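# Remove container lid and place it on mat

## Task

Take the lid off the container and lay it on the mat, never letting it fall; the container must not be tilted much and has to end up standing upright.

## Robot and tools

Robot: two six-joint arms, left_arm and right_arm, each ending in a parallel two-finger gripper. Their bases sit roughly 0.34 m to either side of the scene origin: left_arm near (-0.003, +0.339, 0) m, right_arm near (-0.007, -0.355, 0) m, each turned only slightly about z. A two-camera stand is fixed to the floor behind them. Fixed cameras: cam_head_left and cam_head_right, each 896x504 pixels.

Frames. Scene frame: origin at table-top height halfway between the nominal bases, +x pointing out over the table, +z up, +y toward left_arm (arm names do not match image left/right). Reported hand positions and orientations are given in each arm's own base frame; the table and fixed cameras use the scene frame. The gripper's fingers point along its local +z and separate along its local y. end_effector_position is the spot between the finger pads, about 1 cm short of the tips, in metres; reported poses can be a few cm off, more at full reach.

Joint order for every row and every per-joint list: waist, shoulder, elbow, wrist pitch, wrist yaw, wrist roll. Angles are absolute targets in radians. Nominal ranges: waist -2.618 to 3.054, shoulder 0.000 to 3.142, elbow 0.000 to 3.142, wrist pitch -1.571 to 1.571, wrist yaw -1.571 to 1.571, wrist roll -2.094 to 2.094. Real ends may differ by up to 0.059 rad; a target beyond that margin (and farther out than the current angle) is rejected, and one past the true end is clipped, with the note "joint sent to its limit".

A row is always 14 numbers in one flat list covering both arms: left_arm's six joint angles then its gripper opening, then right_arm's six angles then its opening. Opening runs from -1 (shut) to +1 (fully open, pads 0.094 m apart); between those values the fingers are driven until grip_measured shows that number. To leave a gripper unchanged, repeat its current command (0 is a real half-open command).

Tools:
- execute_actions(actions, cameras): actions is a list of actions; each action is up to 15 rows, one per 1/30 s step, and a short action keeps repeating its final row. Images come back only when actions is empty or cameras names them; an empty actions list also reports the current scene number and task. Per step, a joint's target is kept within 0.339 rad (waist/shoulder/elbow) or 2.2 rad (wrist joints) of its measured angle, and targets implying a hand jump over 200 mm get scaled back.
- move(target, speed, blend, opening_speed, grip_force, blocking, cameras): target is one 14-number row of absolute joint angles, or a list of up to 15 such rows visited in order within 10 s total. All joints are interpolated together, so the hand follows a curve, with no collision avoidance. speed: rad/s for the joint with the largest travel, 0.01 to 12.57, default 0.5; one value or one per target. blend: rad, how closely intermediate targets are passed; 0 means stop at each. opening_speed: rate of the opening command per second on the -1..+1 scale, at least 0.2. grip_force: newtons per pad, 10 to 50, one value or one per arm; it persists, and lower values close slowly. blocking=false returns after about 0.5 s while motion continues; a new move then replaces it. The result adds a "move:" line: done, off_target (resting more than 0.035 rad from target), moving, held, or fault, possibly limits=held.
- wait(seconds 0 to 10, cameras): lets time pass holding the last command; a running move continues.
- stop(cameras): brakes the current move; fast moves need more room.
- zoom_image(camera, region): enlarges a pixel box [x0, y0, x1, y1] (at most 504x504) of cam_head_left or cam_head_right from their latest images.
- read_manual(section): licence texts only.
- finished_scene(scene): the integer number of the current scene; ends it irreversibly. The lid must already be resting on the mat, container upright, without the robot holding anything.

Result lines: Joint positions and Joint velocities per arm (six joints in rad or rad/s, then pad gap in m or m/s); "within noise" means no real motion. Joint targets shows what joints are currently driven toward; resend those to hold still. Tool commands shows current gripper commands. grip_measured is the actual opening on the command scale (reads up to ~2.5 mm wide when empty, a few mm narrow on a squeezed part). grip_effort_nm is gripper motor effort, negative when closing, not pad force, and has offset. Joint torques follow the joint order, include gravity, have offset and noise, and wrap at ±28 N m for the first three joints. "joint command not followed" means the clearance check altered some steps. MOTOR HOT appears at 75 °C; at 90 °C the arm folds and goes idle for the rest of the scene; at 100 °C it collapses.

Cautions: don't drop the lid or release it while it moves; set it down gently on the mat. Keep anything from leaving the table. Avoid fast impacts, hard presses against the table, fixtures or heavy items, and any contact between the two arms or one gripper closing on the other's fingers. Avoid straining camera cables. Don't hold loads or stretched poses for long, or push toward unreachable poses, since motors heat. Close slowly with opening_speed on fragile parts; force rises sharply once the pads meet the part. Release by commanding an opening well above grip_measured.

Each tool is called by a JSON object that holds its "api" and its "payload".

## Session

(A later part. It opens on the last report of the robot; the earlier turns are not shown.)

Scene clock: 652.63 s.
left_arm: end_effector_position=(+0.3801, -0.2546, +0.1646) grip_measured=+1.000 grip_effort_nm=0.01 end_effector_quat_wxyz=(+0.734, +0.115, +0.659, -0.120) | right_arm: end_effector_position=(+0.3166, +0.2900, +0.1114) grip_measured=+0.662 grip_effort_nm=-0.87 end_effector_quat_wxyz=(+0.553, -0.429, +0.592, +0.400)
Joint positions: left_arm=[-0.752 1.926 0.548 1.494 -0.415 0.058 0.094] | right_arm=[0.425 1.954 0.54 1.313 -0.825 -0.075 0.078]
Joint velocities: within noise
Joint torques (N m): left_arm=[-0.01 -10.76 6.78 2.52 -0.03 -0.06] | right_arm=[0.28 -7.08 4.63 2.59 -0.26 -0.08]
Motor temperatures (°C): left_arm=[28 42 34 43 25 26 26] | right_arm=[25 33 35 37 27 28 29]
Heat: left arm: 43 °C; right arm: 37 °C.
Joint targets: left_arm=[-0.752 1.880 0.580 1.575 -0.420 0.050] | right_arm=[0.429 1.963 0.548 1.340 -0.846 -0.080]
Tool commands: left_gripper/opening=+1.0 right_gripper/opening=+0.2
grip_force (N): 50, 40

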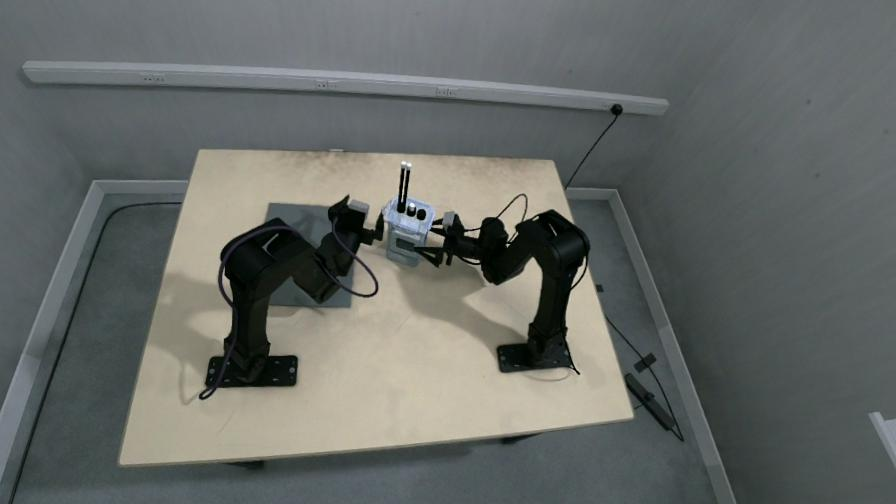

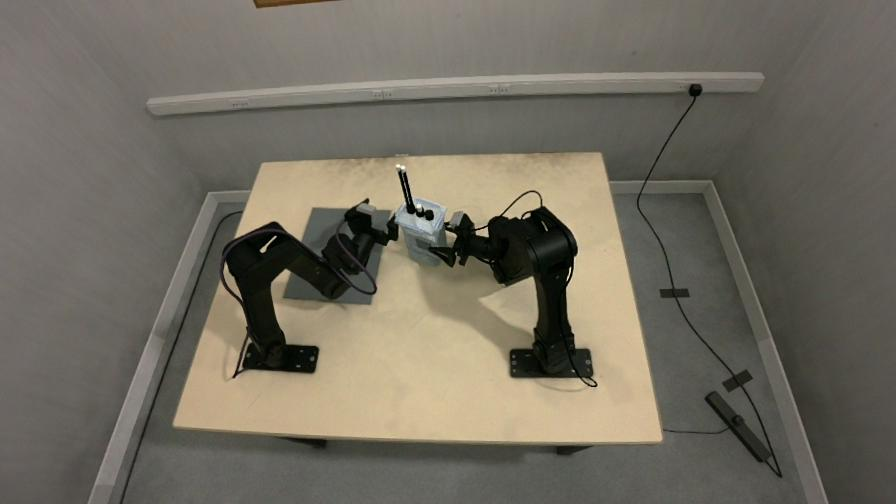

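{"api": "zoom_image", "payload": {"camera": "cam_head_left", "region": [330, 150, 470, 290]}}

{"api": "zoom_image", "payload": {"camera": "cam_head_right", "region": [350, 150, 490, 290]}}

Scaled by 3.600 from the camera's 896x504 image, which has a finer 1280x720 frame.

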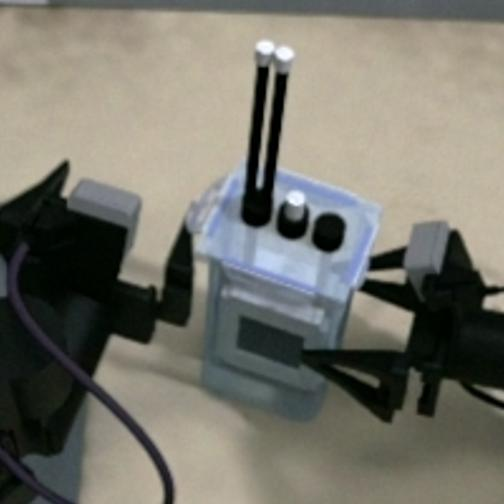

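Scaled by 3.600 from the camera's 896x504 image, which has a finer 1280x720 frame.

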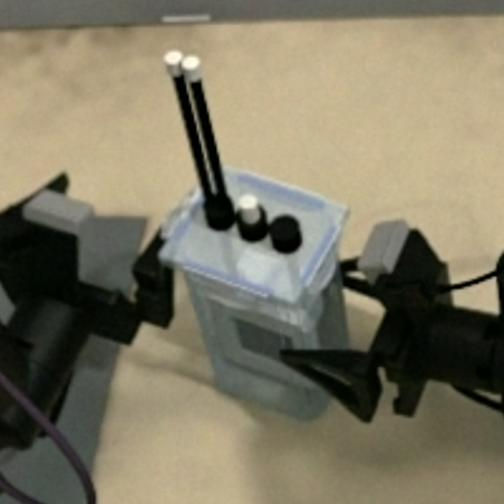

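{"api": "move", "payload": {"target": [[-0.752,1.86,0.59,1.575,-0.50,0.05,1.0,0.429,1.963,0.548,1.34,-0.846,-0.08,0.2],[-0.752,1.86,0.59,1.575,-0.62,0.05,1.0,0.429,1.963,0.548,1.34,-0.846,-0.08,0.2]], "speed": 0.25, "cameras": ["all"]}}

{"api": "zoom_image", "payload": {"camera": "cam_head_left", "region": [350, 170, 450, 270]}}

{"api": "zoom_image", "payload": {"camera": "cam_head_right", "region": [360, 170, 460, 270]}}

Scene clock: 668.60 s.
left_arm: end_effector_position=(+0.3891, -0.2199, +0.1738) grip_measured=+1.000 grip_effort_nm=0.01 end_effector_quat_wxyz=(+0.745, +0.035, +0.663, -0.059) | right_arm: end_effector_position=(+0.3165, +0.2900, +0.1114) grip_measured=+0.662 grip_effort_nm=-0.88 end_effector_quat_wxyz=(+0.553, -0.429, +0.591, +0.400)
Joint positions: left_arm=[-0.752 1.905 0.556 1.494 -0.617 0.058 0.094] | right_arm=[0.425 1.954 0.54 1.313 -0.825 -0.077 0.078]
Joint torques (N m): left_arm=[-0.01 -10.56 6.99 2.43 0.04 -0.07] | right_arm=[0.28 -7.06 4.64 2.59 -0.26 -0.06]
Heat: left arm: 43 °C; right arm: 37 °C.
Joint targets: left_arm=[-0.752 1.860 0.590 1.575 -0.620 0.050] | right_arm=[0.429 1.963 0.548 1.340 -0.846 -0.080]
grip_force (N): 50, 40
move: off_target (left_arm); left_arm: the wrist pitch is farthest, 0.081 rad from its target

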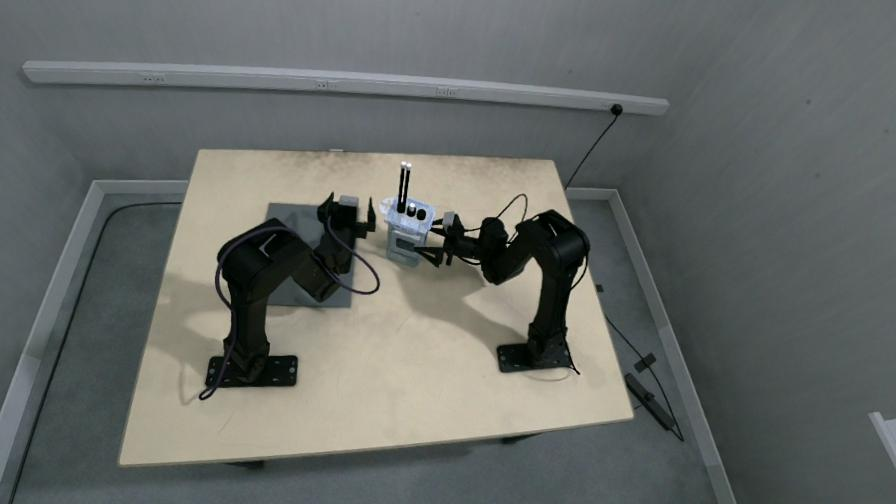

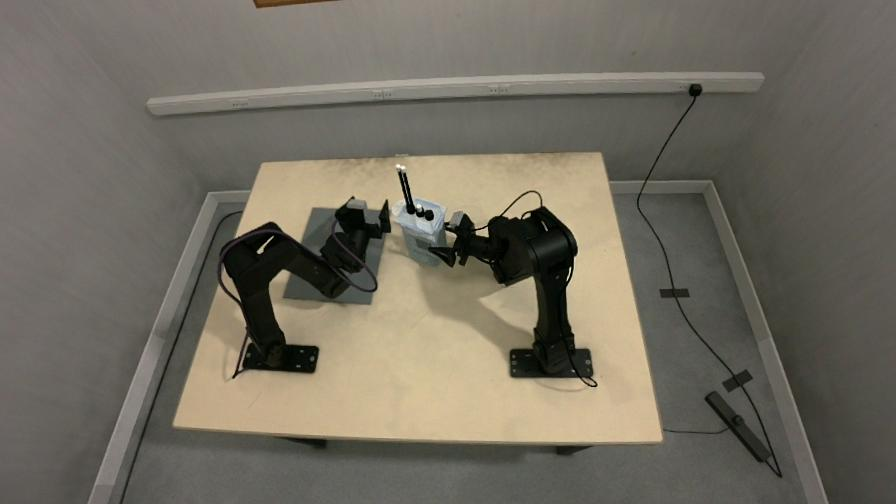

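Scaled by 5.040 from the camera's 896x504 image, which has a finer 1280x720 frame.

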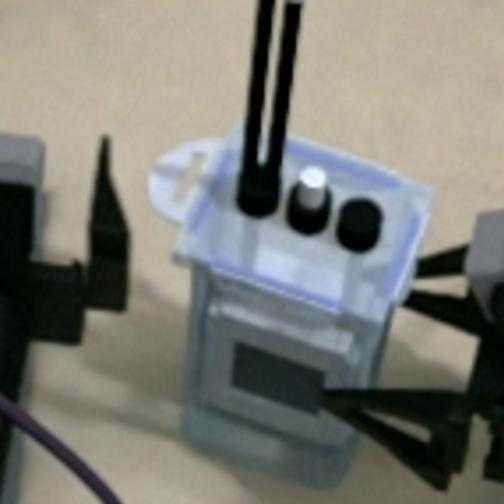

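Scaled by 5.040 from the camera's 896x504 image, which has a finer 1280x720 frame.

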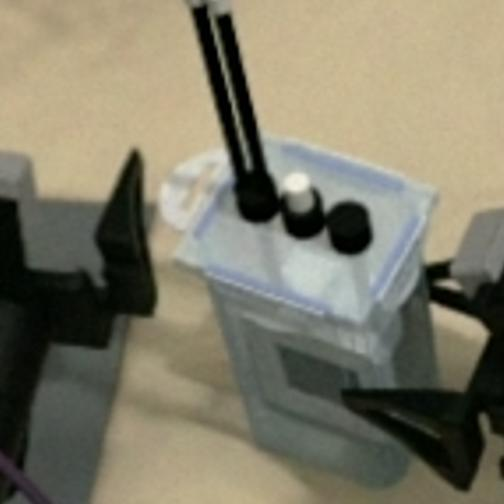

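{"api": "move", "payload": {"target": [[-0.35,1.75,0.5,1.4,-0.62,0.03,1.0,0.429,1.963,0.548,1.34,-0.846,-0.08,0.2],[-0.3145,1.70,0.47,1.31,1.262,0.0,1.0,0.429,1.963,0.548,1.34,-0.846,-0.08,0.2]], "speed": 0.8, "blend": [0.1,0], "cameras": ["all"]}}

{"api": "zoom_image", "payload": {"camera": "cam_head_left", "region": [350, 170, 450, 270]}}

{"api": "zoom_image", "payload": {"camera": "cam_head_right", "region": [360, 170, 460, 270]}}

Scene clock: 728.50 s.
left_arm: end_effector_position=(+0.2542, -0.2636, +0.1741) grip_measured=+1.000 grip_effort_nm=0.01 end_effector_quat_wxyz=(+0.523, +0.512, +0.476, -0.487) | right_arm: end_effector_position=(+0.3165, +0.2900, +0.1114) grip_measured=+0.662 grip_effort_nm=-0.87 end_effector_quat_wxyz=(+0.553, -0.429, +0.591, +0.400)
Joint positions: left_arm=[-0.32 1.735 0.485 1.318 1.25 0.008 0.094] | right_arm=[0.425 1.954 0.54 1.313 -0.825 -0.077 0.078]
Joint torques (N m): left_arm=[0.53 -8.49 3.07 1.22 0.11 -0.07] | right_arm=[0.29 -7.08 4.64 2.59 -0.22 -0.06]
Motor temperatures (°C): left_arm=[28 47 34 44 25 26 26] | right_arm=[25 33 35 38 27 28 29]
Heat: left arm: 47 °C; right arm: 38 °C.
Joint targets: left_arm=[-0.314 1.700 0.470 1.310 1.262 0.000] | right_arm=[0.429 1.963 0.548 1.340 -0.846 -0.080]
grip_force (N): 50, 40
move: done

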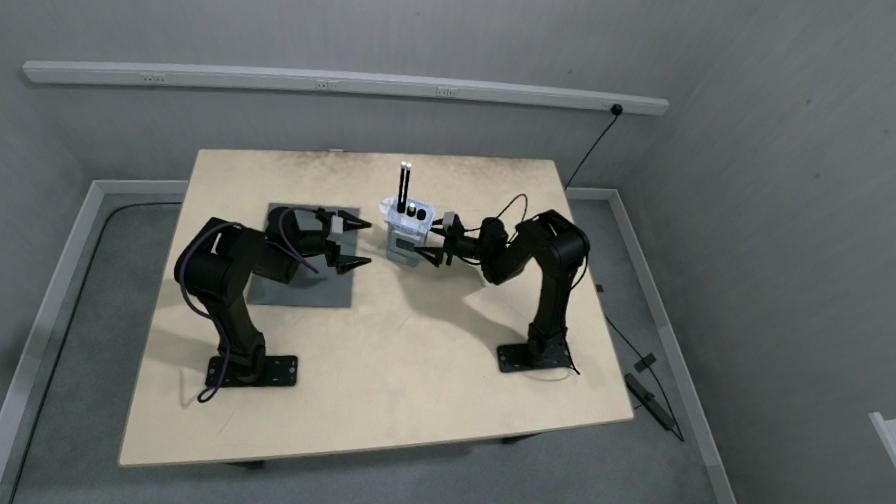

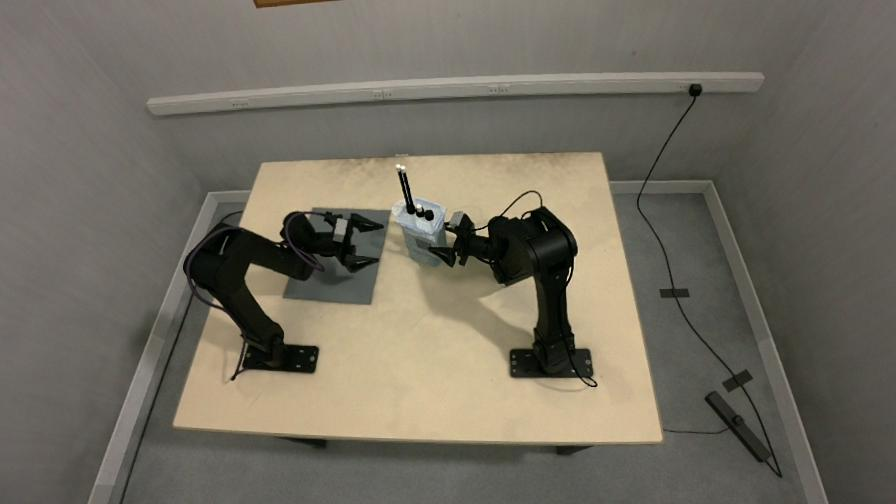

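Scaled by 5.040 from the camera's 896x504 image, which has a finer 1280x720 frame.

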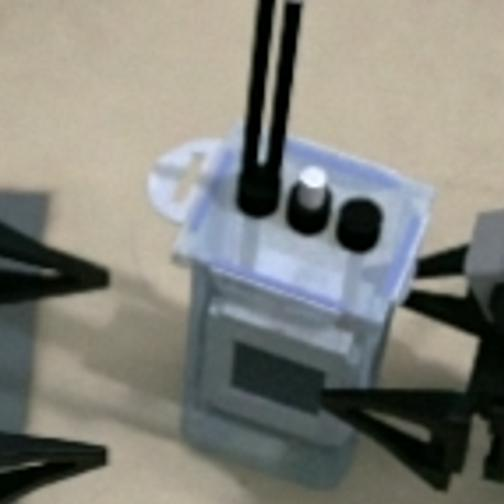

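Scaled by 5.040 from the camera's 896x504 image, which has a finer 1280x720 frame.

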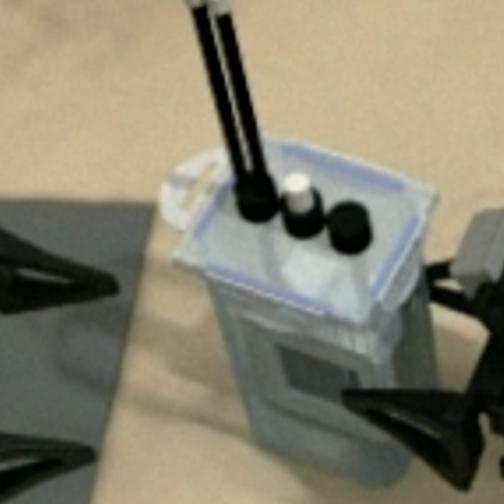

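{"api": "move", "payload": {"target": [[-0.43,1.765,0.515,1.25,1.15,0.0,1.0,0.429,1.963,0.548,1.34,-0.846,-0.08,0.2]], "speed": 0.4, "cameras": ["all"]}}

{"api": "zoom_image", "payload": {"camera": "cam_head_left", "region": [350, 170, 450, 270]}}

{"api": "zoom_image", "payload": {"camera": "cam_head_right", "region": [360, 170, 460, 270]}}

Scene clock: 748.33 s.
left_arm: end_effector_position=(+0.2433, -0.2904, +0.1628) grip_measured=+1.000 grip_effort_nm=0.01 end_effector_quat_wxyz=(+0.499, +0.503, +0.498, -0.500) | right_arm: end_effector_position=(+0.3165, +0.2900, +0.1114) grip_measured=+0.662 grip_effort_nm=-0.87 end_effector_quat_wxyz=(+0.553, -0.429, +0.591, +0.400)
Joint positions: left_arm=[-0.427 1.746 0.485 1.258 1.151 0.007 0.094] | right_arm=[0.425 1.954 0.54 1.313 -0.825 -0.077 0.078]
Joint torques (N m): left_arm=[-0.35 -4.4 6.9 1.29 0.02 -0.05] | right_arm=[0.28 -7.06 4.63 2.59 -0.3 -0.06]
Heat: left arm: 43 °C; right arm: 38 °C.
Joint targets: left_arm=[-0.430 1.765 0.515 1.250 1.150 0.000] | right_arm=[0.429 1.963 0.548 1.340 -0.846 -0.080]
grip_force (N): 50, 40
move: done

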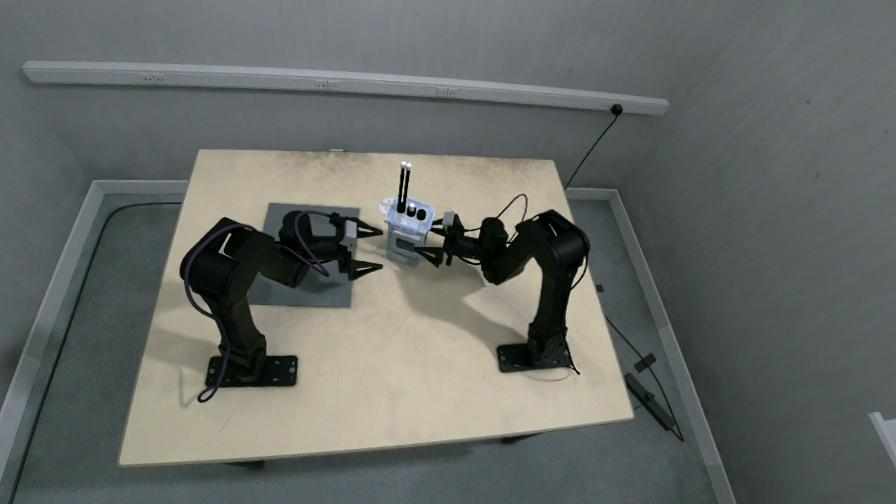

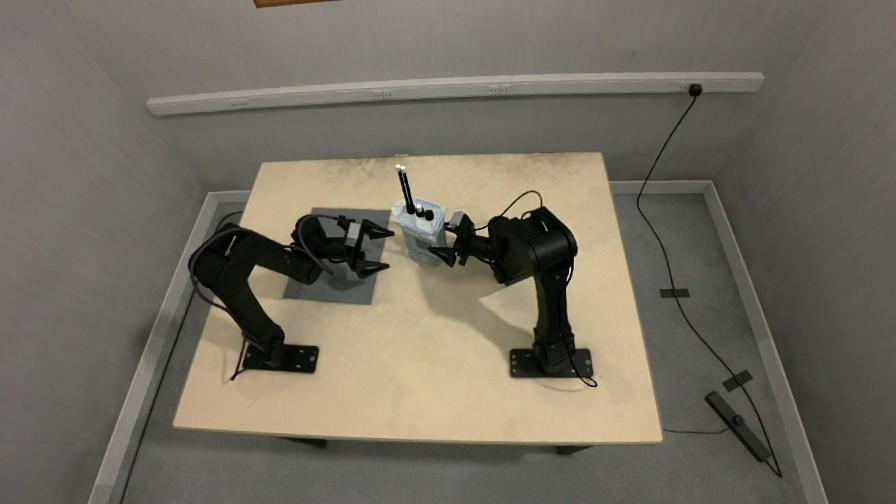

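Scaled by 5.040 from the camera's 896x504 image, which has a finer 1280x720 frame.

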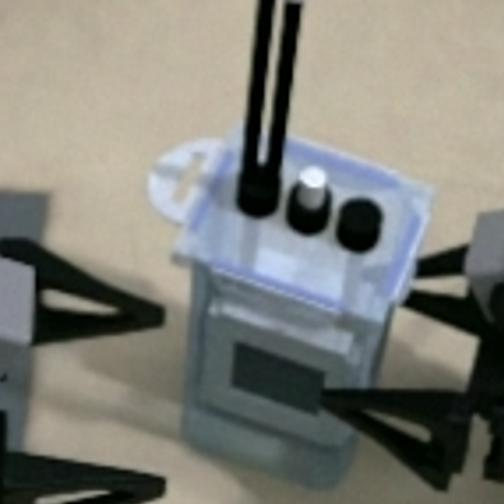

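Scaled by 5.040 from the camera's 896x504 image, which has a finer 1280x720 frame.

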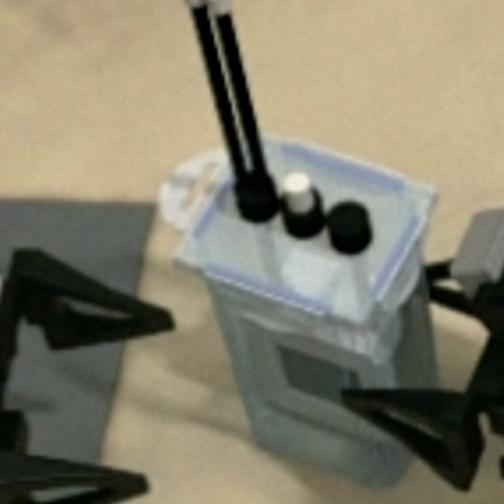

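{"api": "move", "payload": {"target": [[-0.4505,1.83,0.61,1.23,1.152,0.0,1.0,0.429,1.963,0.548,1.34,-0.846,-0.08,0.2],[-0.552,1.857,0.65,1.217,1.054,0.0,1.0,0.429,1.963,0.548,1.34,-0.846,-0.08,0.2]], "speed": [0.3,0.12], "cameras": ["all"]}}

{"api": "zoom_image", "payload": {"camera": "cam_head_left", "region": [350, 170, 450, 270]}}

{"api": "zoom_image", "payload": {"camera": "cam_head_right", "region": [360, 170, 460, 270]}}

Scene clock: 784.87 s.
left_arm: end_effector_position=(+0.2480, -0.3346, +0.1618) grip_measured=+1.000 grip_effort_nm=0.00 end_effector_quat_wxyz=(+0.486, +0.511, +0.492, -0.511) | right_arm: end_effector_position=(+0.3171, +0.2898, +0.1114) grip_measured=+0.662 grip_effort_nm=-0.88 end_effector_quat_wxyz=(+0.553, -0.428, +0.593, +0.399)
Joint positions: left_arm=[-0.546 1.833 0.61 1.212 1.068 0.004 0.094] | right_arm=[0.425 1.954 0.54 1.313 -0.823 -0.074 0.078]
Joint torques (N m): left_arm=[-0.59 -5.03 8.05 1.49 -0.11 -0.03] | right_arm=[0.31 -7.08 4.64 2.59 -0.29 -0.09]
Motor temperatures (°C): left_arm=[28 40 33 40 25 26 26] | right_arm=[25 33 35 38 27 28 29]
Heat: left arm: 40 °C; right arm: 38 °C.
Joint targets: left_arm=[-0.552 1.857 0.650 1.217 1.054 0.000] | right_arm=[0.429 1.963 0.548 1.340 -0.846 -0.080]
grip_force (N): 50, 40
move: off_target (left_arm); left_arm: the elbow is farthest, 0.040 rad from its target

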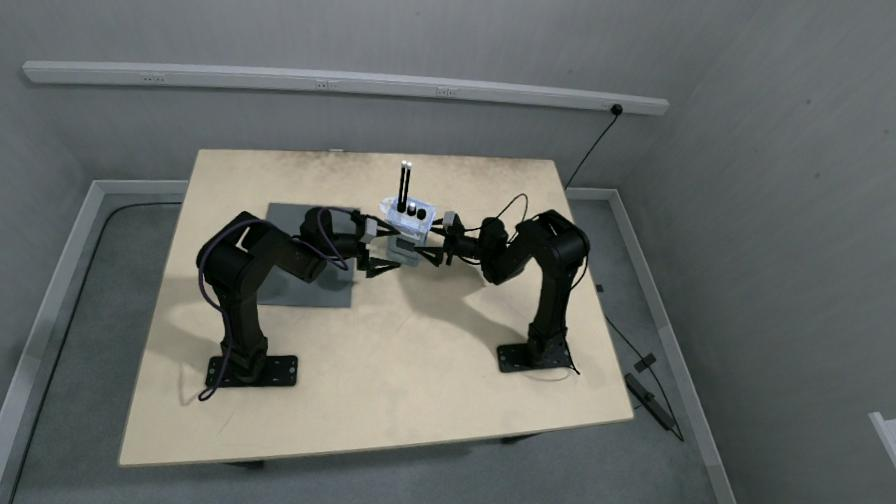

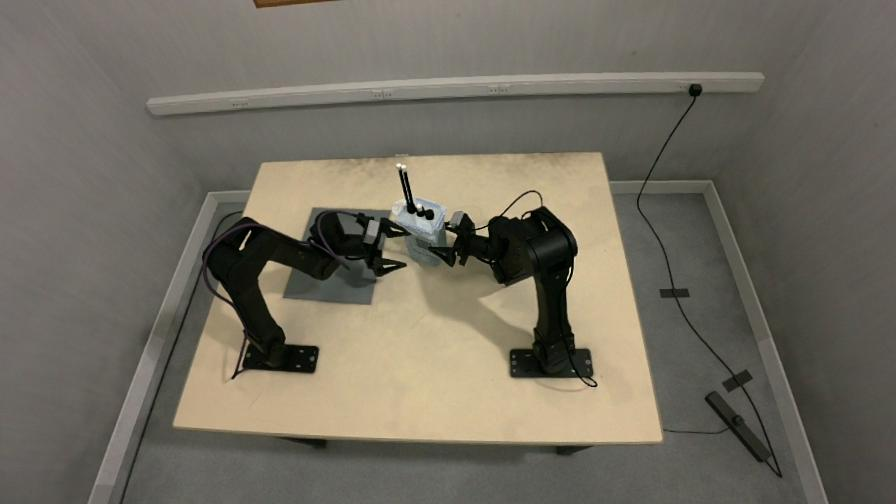

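Scaled by 5.040 from the camera's 896x504 image, which has a finer 1280x720 frame.

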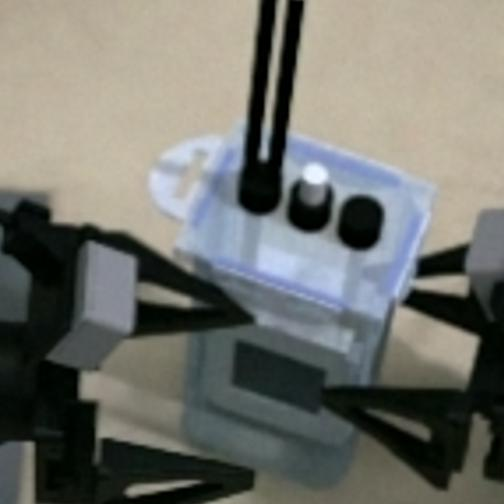

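Scaled by 5.040 from the camera's 896x504 image, which has a finer 1280x720 frame.

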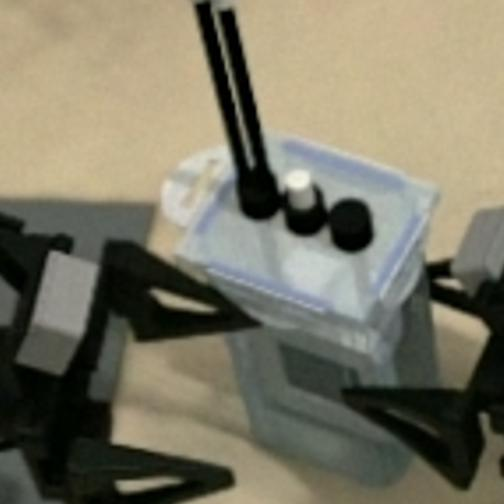

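{"api": "move", "payload": {"target": [[-0.62,1.873,0.675,1.21,0.984,0.0,1.0,0.429,1.963,0.548,1.34,-0.846,-0.08,0.2]], "speed": 0.12, "cameras": ["all"]}}

{"api": "zoom_image", "payload": {"camera": "cam_head_left", "region": [350, 170, 450, 270]}}

{"api": "zoom_image", "payload": {"camera": "cam_head_right", "region": [360, 170, 460, 270]}}

Scene clock: 794.17 s.
left_arm: end_effector_position=(+0.2403, -0.3541, +0.1550) grip_measured=+1.000 grip_effort_nm=0.00 end_effector_quat_wxyz=(+0.473, +0.508, +0.503, -0.515) | right_arm: end_effector_position=(+0.3171, +0.2898, +0.1114) grip_measured=+0.662 grip_effort_nm=-0.88 end_effector_quat_wxyz=(+0.553, -0.427, +0.593, +0.400)
Joint positions: left_arm=[-0.614 1.855 0.629 1.187 1.004 -0.003 0.094] | right_arm=[0.425 1.954 0.54 1.313 -0.823 -0.073 0.078]
Joint torques (N m): left_arm=[-0.66 -5.67 8.61 1.71 -0.17 0.05] | right_arm=[0.32 -7.06 4.63 2.59 -0.29 -0.11]
Heat: left arm: 40 °C; right arm: 38 °C.
Joint targets: left_arm=[-0.620 1.873 0.675 1.210 0.984 0.000] | right_arm=[0.429 1.963 0.548 1.340 -0.846 -0.080]
grip_force (N): 50, 40
move: off_target (left_arm); left_arm: the elbow is farthest, 0.046 rad from its target

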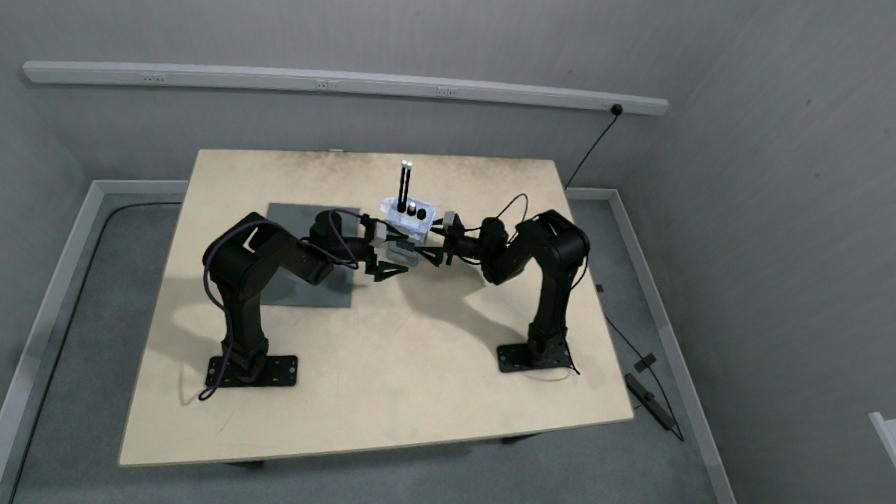

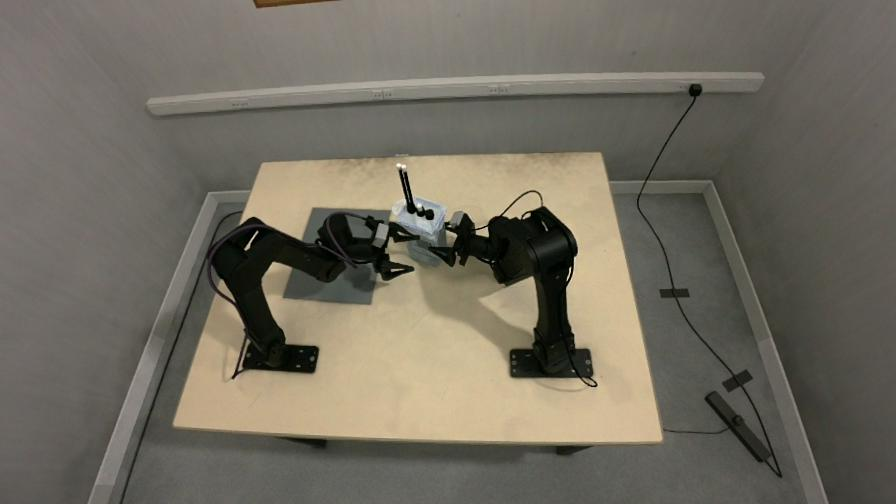

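Scaled by 5.040 from the camera's 896x504 image, which has a finer 1280x720 frame.

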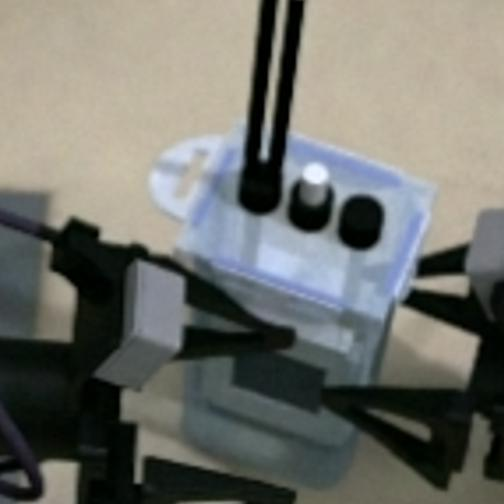

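Scaled by 5.040 from the camera's 896x504 image, which has a finer 1280x720 frame.

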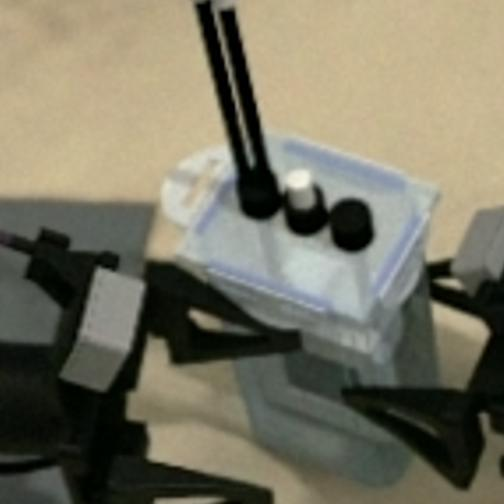

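{"api": "move", "payload": {"target": [[-0.552,1.84,0.665,1.22,1.054,0.0,1.0,0.429,1.963,0.548,1.34,-0.846,-0.08,0.2],[-0.44,1.82,0.65,1.23,1.152,0.0,1.0,0.429,1.963,0.548,1.34,-0.846,-0.08,0.2],[-0.4485,1.85,0.67,1.225,1.154,0.0,1.0,0.429,1.963,0.548,1.34,-0.846,-0.08,0.2]], "speed": [0.2,0.2,0.1], "cameras": ["all"]}}

{"api": "zoom_image", "payload": {"camera": "cam_head_left", "region": [350, 170, 450, 270]}}

{"api": "zoom_image", "payload": {"camera": "cam_head_right", "region": [360, 170, 460, 270]}}

Scene clock: 823.97 s.
left_arm: end_effector_position=(+0.2629, -0.3114, +0.1583) grip_measured=+1.000 grip_effort_nm=0.01 end_effector_quat_wxyz=(+0.475, +0.510, +0.494, -0.519) | right_arm: end_effector_position=(+0.3197, +0.2889, +0.1112) grip_measured=+0.662 grip_effort_nm=-0.87 end_effector_quat_wxyz=(+0.556, -0.423, +0.596, +0.395)
Joint positions: left_arm=[-0.451 1.855 0.629 1.202 1.18 -0.006 0.094] | right_arm=[0.425 1.954 0.54 1.313 -0.808 -0.073 0.078]
Joint torques (N m): left_arm=[0.18 -7.31 8.05 1.59 -0.24 0.07] | right_arm=[0.32 -7.08 4.64 2.6 -0.42 -0.1]
Heat: left arm: 41 °C; right arm: 38 °C.
Joint targets: left_arm=[-0.448 1.850 0.670 1.225 1.154 0.000] | right_arm=[0.429 1.963 0.548 1.340 -0.846 -0.080]
grip_force (N): 50, 40
move: off_target (left_arm, right_arm); left_arm: the elbow is farthest, 0.041 rad from its target; right_arm: the wrist yaw is farthest, 0.038 rad from its target

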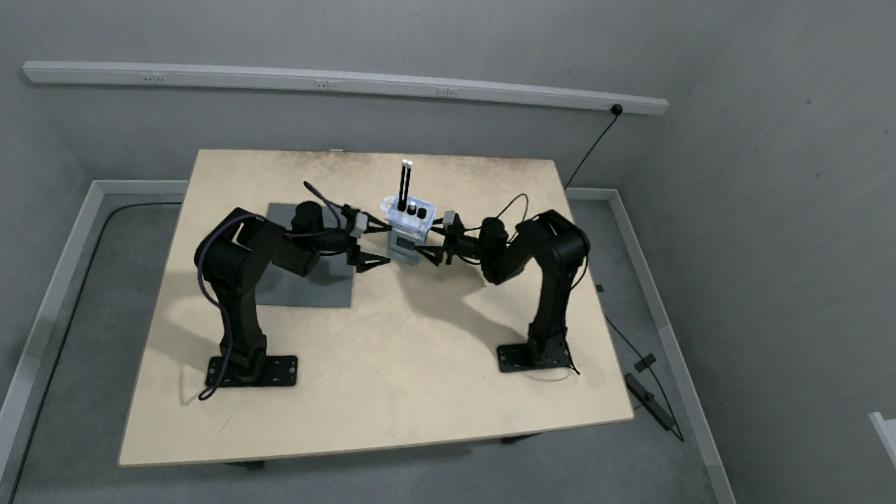

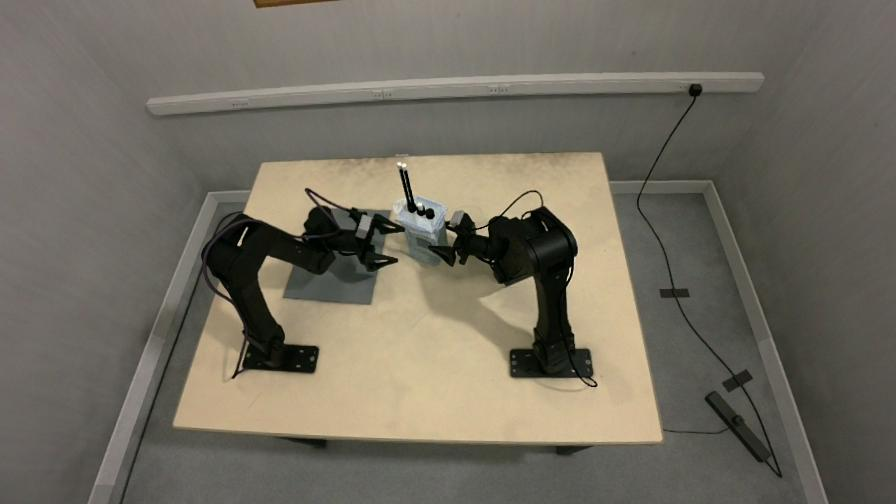

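Scaled by 5.040 from the camera's 896x504 image, which has a finer 1280x720 frame.

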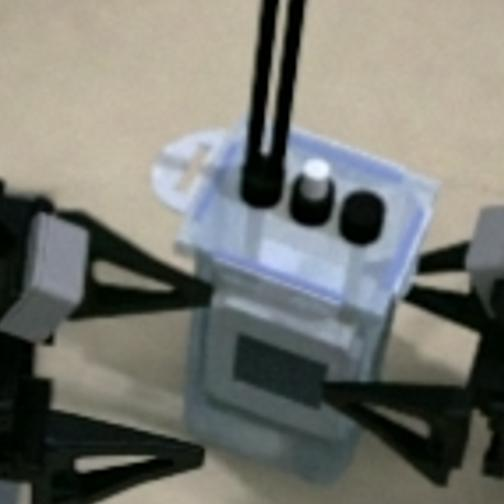

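Scaled by 5.040 from the camera's 896x504 image, which has a finer 1280x720 frame.

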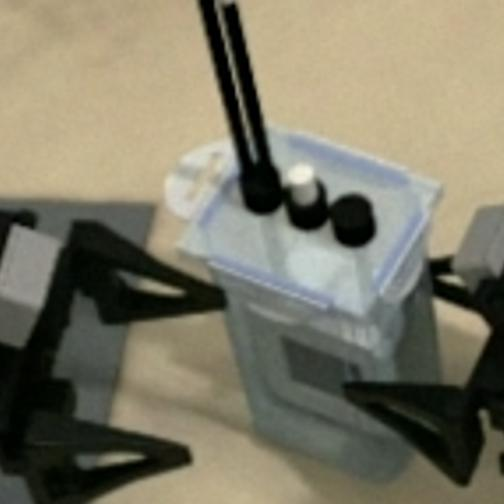

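{"api": "move", "payload": {"target": [[-0.4485,1.825,0.68,1.235,1.175,0.0,1.0,0.429,1.963,0.548,1.34,-0.846,-0.08,0.2],[-0.55,1.84,0.695,1.225,1.065,0.0,1.0,0.429,1.963,0.548,1.34,-0.846,-0.08,0.2]], "speed": [0.1,0.1], "cameras": ["all"]}}

{"api": "zoom_image", "payload": {"camera": "cam_head_left", "region": [350, 170, 450, 270]}}

{"api": "zoom_image", "payload": {"camera": "cam_head_right", "region": [360, 170, 460, 270]}}

Scene clock: 835.87 s.
left_arm: end_effector_position=(+0.2534, -0.3371, +0.1634) grip_measured=+1.000 grip_effort_nm=0.01 end_effector_quat_wxyz=(+0.480, +0.513, +0.488, -0.518) | right_arm: end_effector_position=(+0.3208, +0.2879, +0.1114) grip_measured=+0.662 grip_effort_nm=-0.87 end_effector_quat_wxyz=(+0.556, -0.420, +0.598, +0.395)
Joint positions: left_arm=[-0.539 1.855 0.649 1.199 1.095 -0.007 0.094] | right_arm=[0.422 1.954 0.54 1.314 -0.805 -0.066 0.078]
Joint torques (N m): left_arm=[-1.13 -8.2 8.66 1.68 -0.29 0.08] | right_arm=[0.53 -7.06 4.66 2.59 -0.44 -0.19]
Heat: left arm: 40 °C; right arm: 38 °C.
Joint targets: left_arm=[-0.550 1.840 0.695 1.225 1.065 0.000] | right_arm=[0.429 1.963 0.548 1.340 -0.846 -0.080]
grip_force (N): 50, 40
move: off_target (left_arm, right_arm); left_arm: the elbow is farthest, 0.046 rad from its target; right_arm: the wrist yaw is farthest, 0.041 rad from its target

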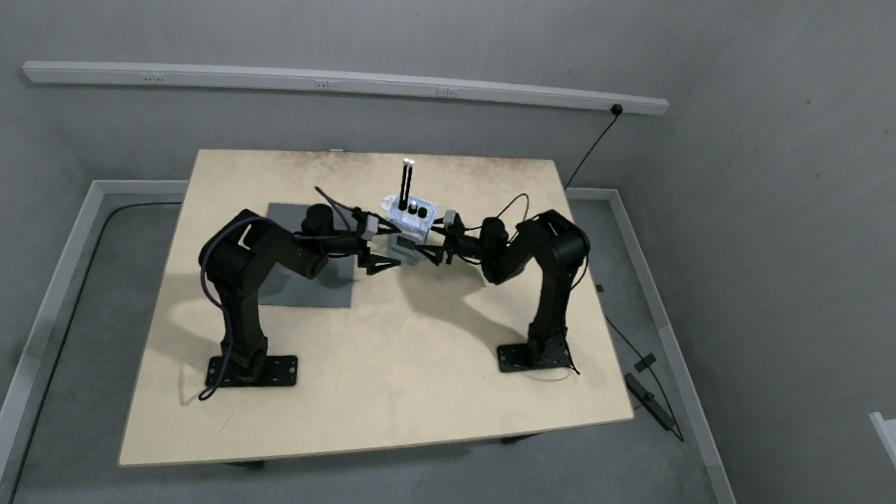

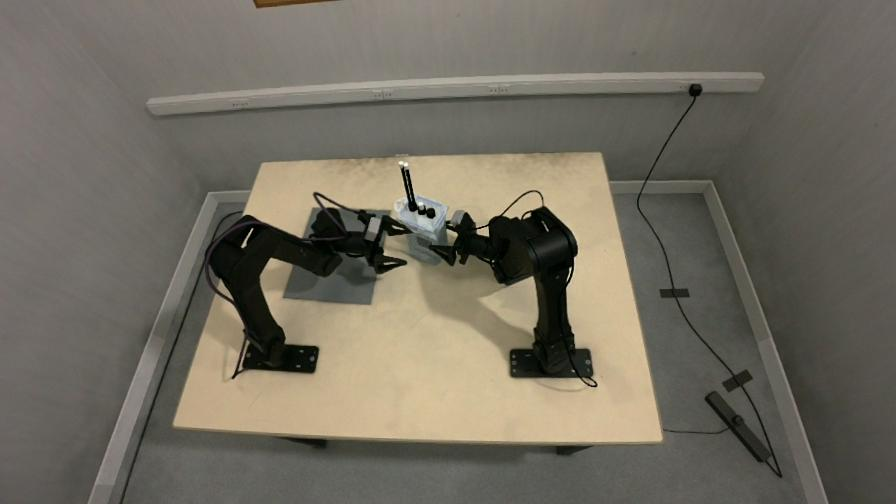

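Scaled by 5.040 from the camera's 896x504 image, which has a finer 1280x720 frame.

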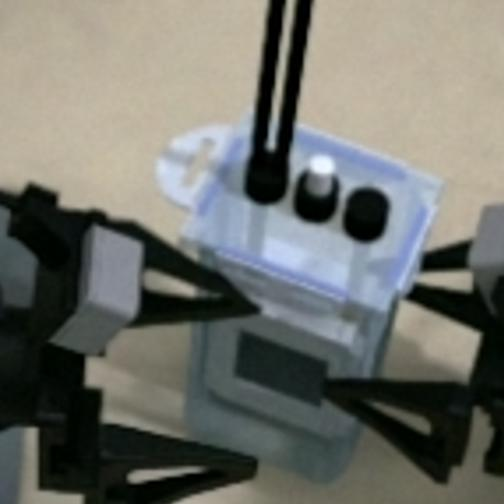

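Scaled by 5.040 from the camera's 896x504 image, which has a finer 1280x720 frame.

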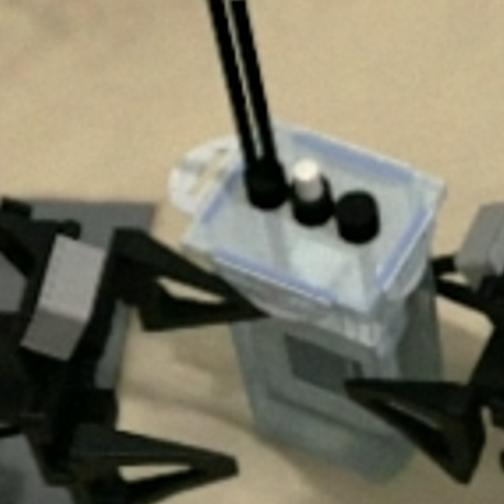

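{"api": "zoom_image", "payload": {"camera": "cam_head_left", "region": [385, 210, 435, 245]}}

{"api": "zoom_image", "payload": {"camera": "cam_head_right", "region": [395, 210, 445, 245]}}

Scaled by 10.080 from the camera's 896x504 image, which has a finer 1280x720 frame.

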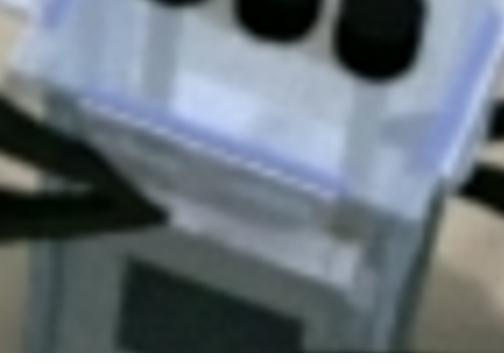

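Scaled by 10.080 from the camera's 896x504 image, which has a finer 1280x720 frame.

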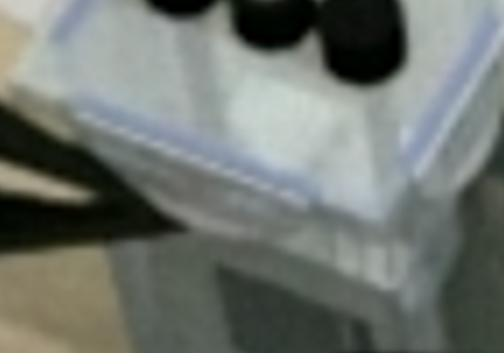

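{"api": "move", "payload": {"target": [[-0.47,1.80,0.60,1.25,1.14,0.0,1.0,0.429,1.963,0.548,1.34,-0.846,-0.08,0.2],[-0.432,1.78,0.45,1.49,1.01,-0.08,1.0,0.429,1.963,0.548,1.34,-0.846,-0.08,0.2],[-0.515,1.862,0.567,1.455,0.923,-0.07,1.0,0.429,1.963,0.548,1.34,-0.846,-0.08,0.2]], "speed": [0.25,0.4,0.2], "cameras": ["all"]}}

{"api": "zoom_image", "payload": {"camera": "cam_head_left", "region": [350, 170, 450, 270]}}

{"api": "zoom_image", "payload": {"camera": "cam_head_right", "region": [360, 170, 460, 270]}}

Scene clock: 926.17 s.
left_arm: end_effector_position=(+0.2704, -0.3135, +0.1739) grip_measured=+1.000 grip_effort_nm=0.00 end_effector_quat_wxyz=(+0.557, +0.455, +0.505, -0.476) | right_arm: end_effector_position=(+0.3192, +0.2885, +0.1114) grip_measured=+0.662 grip_effort_nm=-0.87 end_effector_quat_wxyz=(+0.555, -0.425, +0.595, +0.396)
Joint positions: left_arm=[-0.504 1.841 0.531 1.436 0.933 -0.074 0.094] | right_arm=[0.422 1.954 0.54 1.314 -0.815 -0.073 0.078]
Joint torques (N m): left_arm=[-1.11 -4.97 7.24 1.66 -0.14 0.04] | right_arm=[0.54 -7.06 4.64 2.59 -0.36 -0.1]
Heat: left arm: 42 °C; right arm: 38 °C.
Joint targets: left_arm=[-0.515 1.862 0.567 1.455 0.923 -0.070] | right_arm=[0.429 1.963 0.548 1.340 -0.846 -0.080]
grip_force (N): 50, 40
move: off_target (left_arm); left_arm: the elbow is farthest, 0.036 rad from its target

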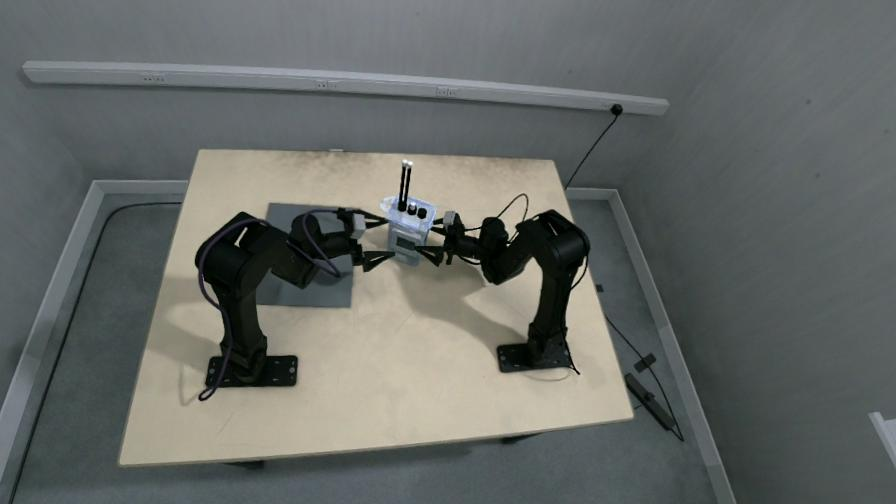

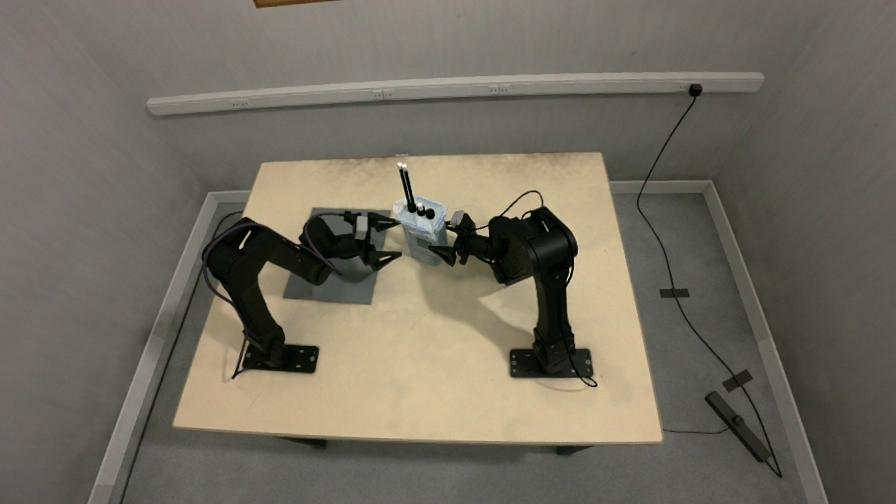

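Scaled by 5.040 from the camera's 896x504 image, which has a finer 1280x720 frame.

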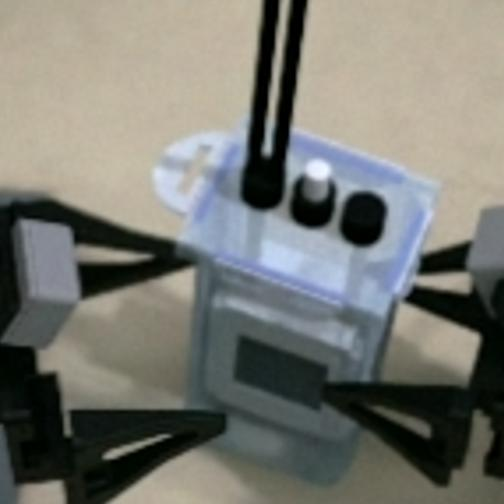

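Scaled by 5.040 from the camera's 896x504 image, which has a finer 1280x720 frame.

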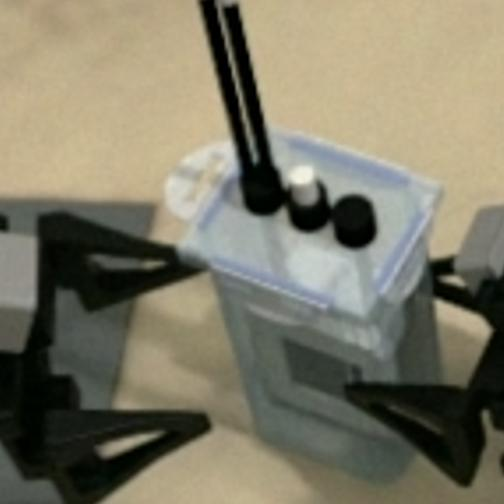

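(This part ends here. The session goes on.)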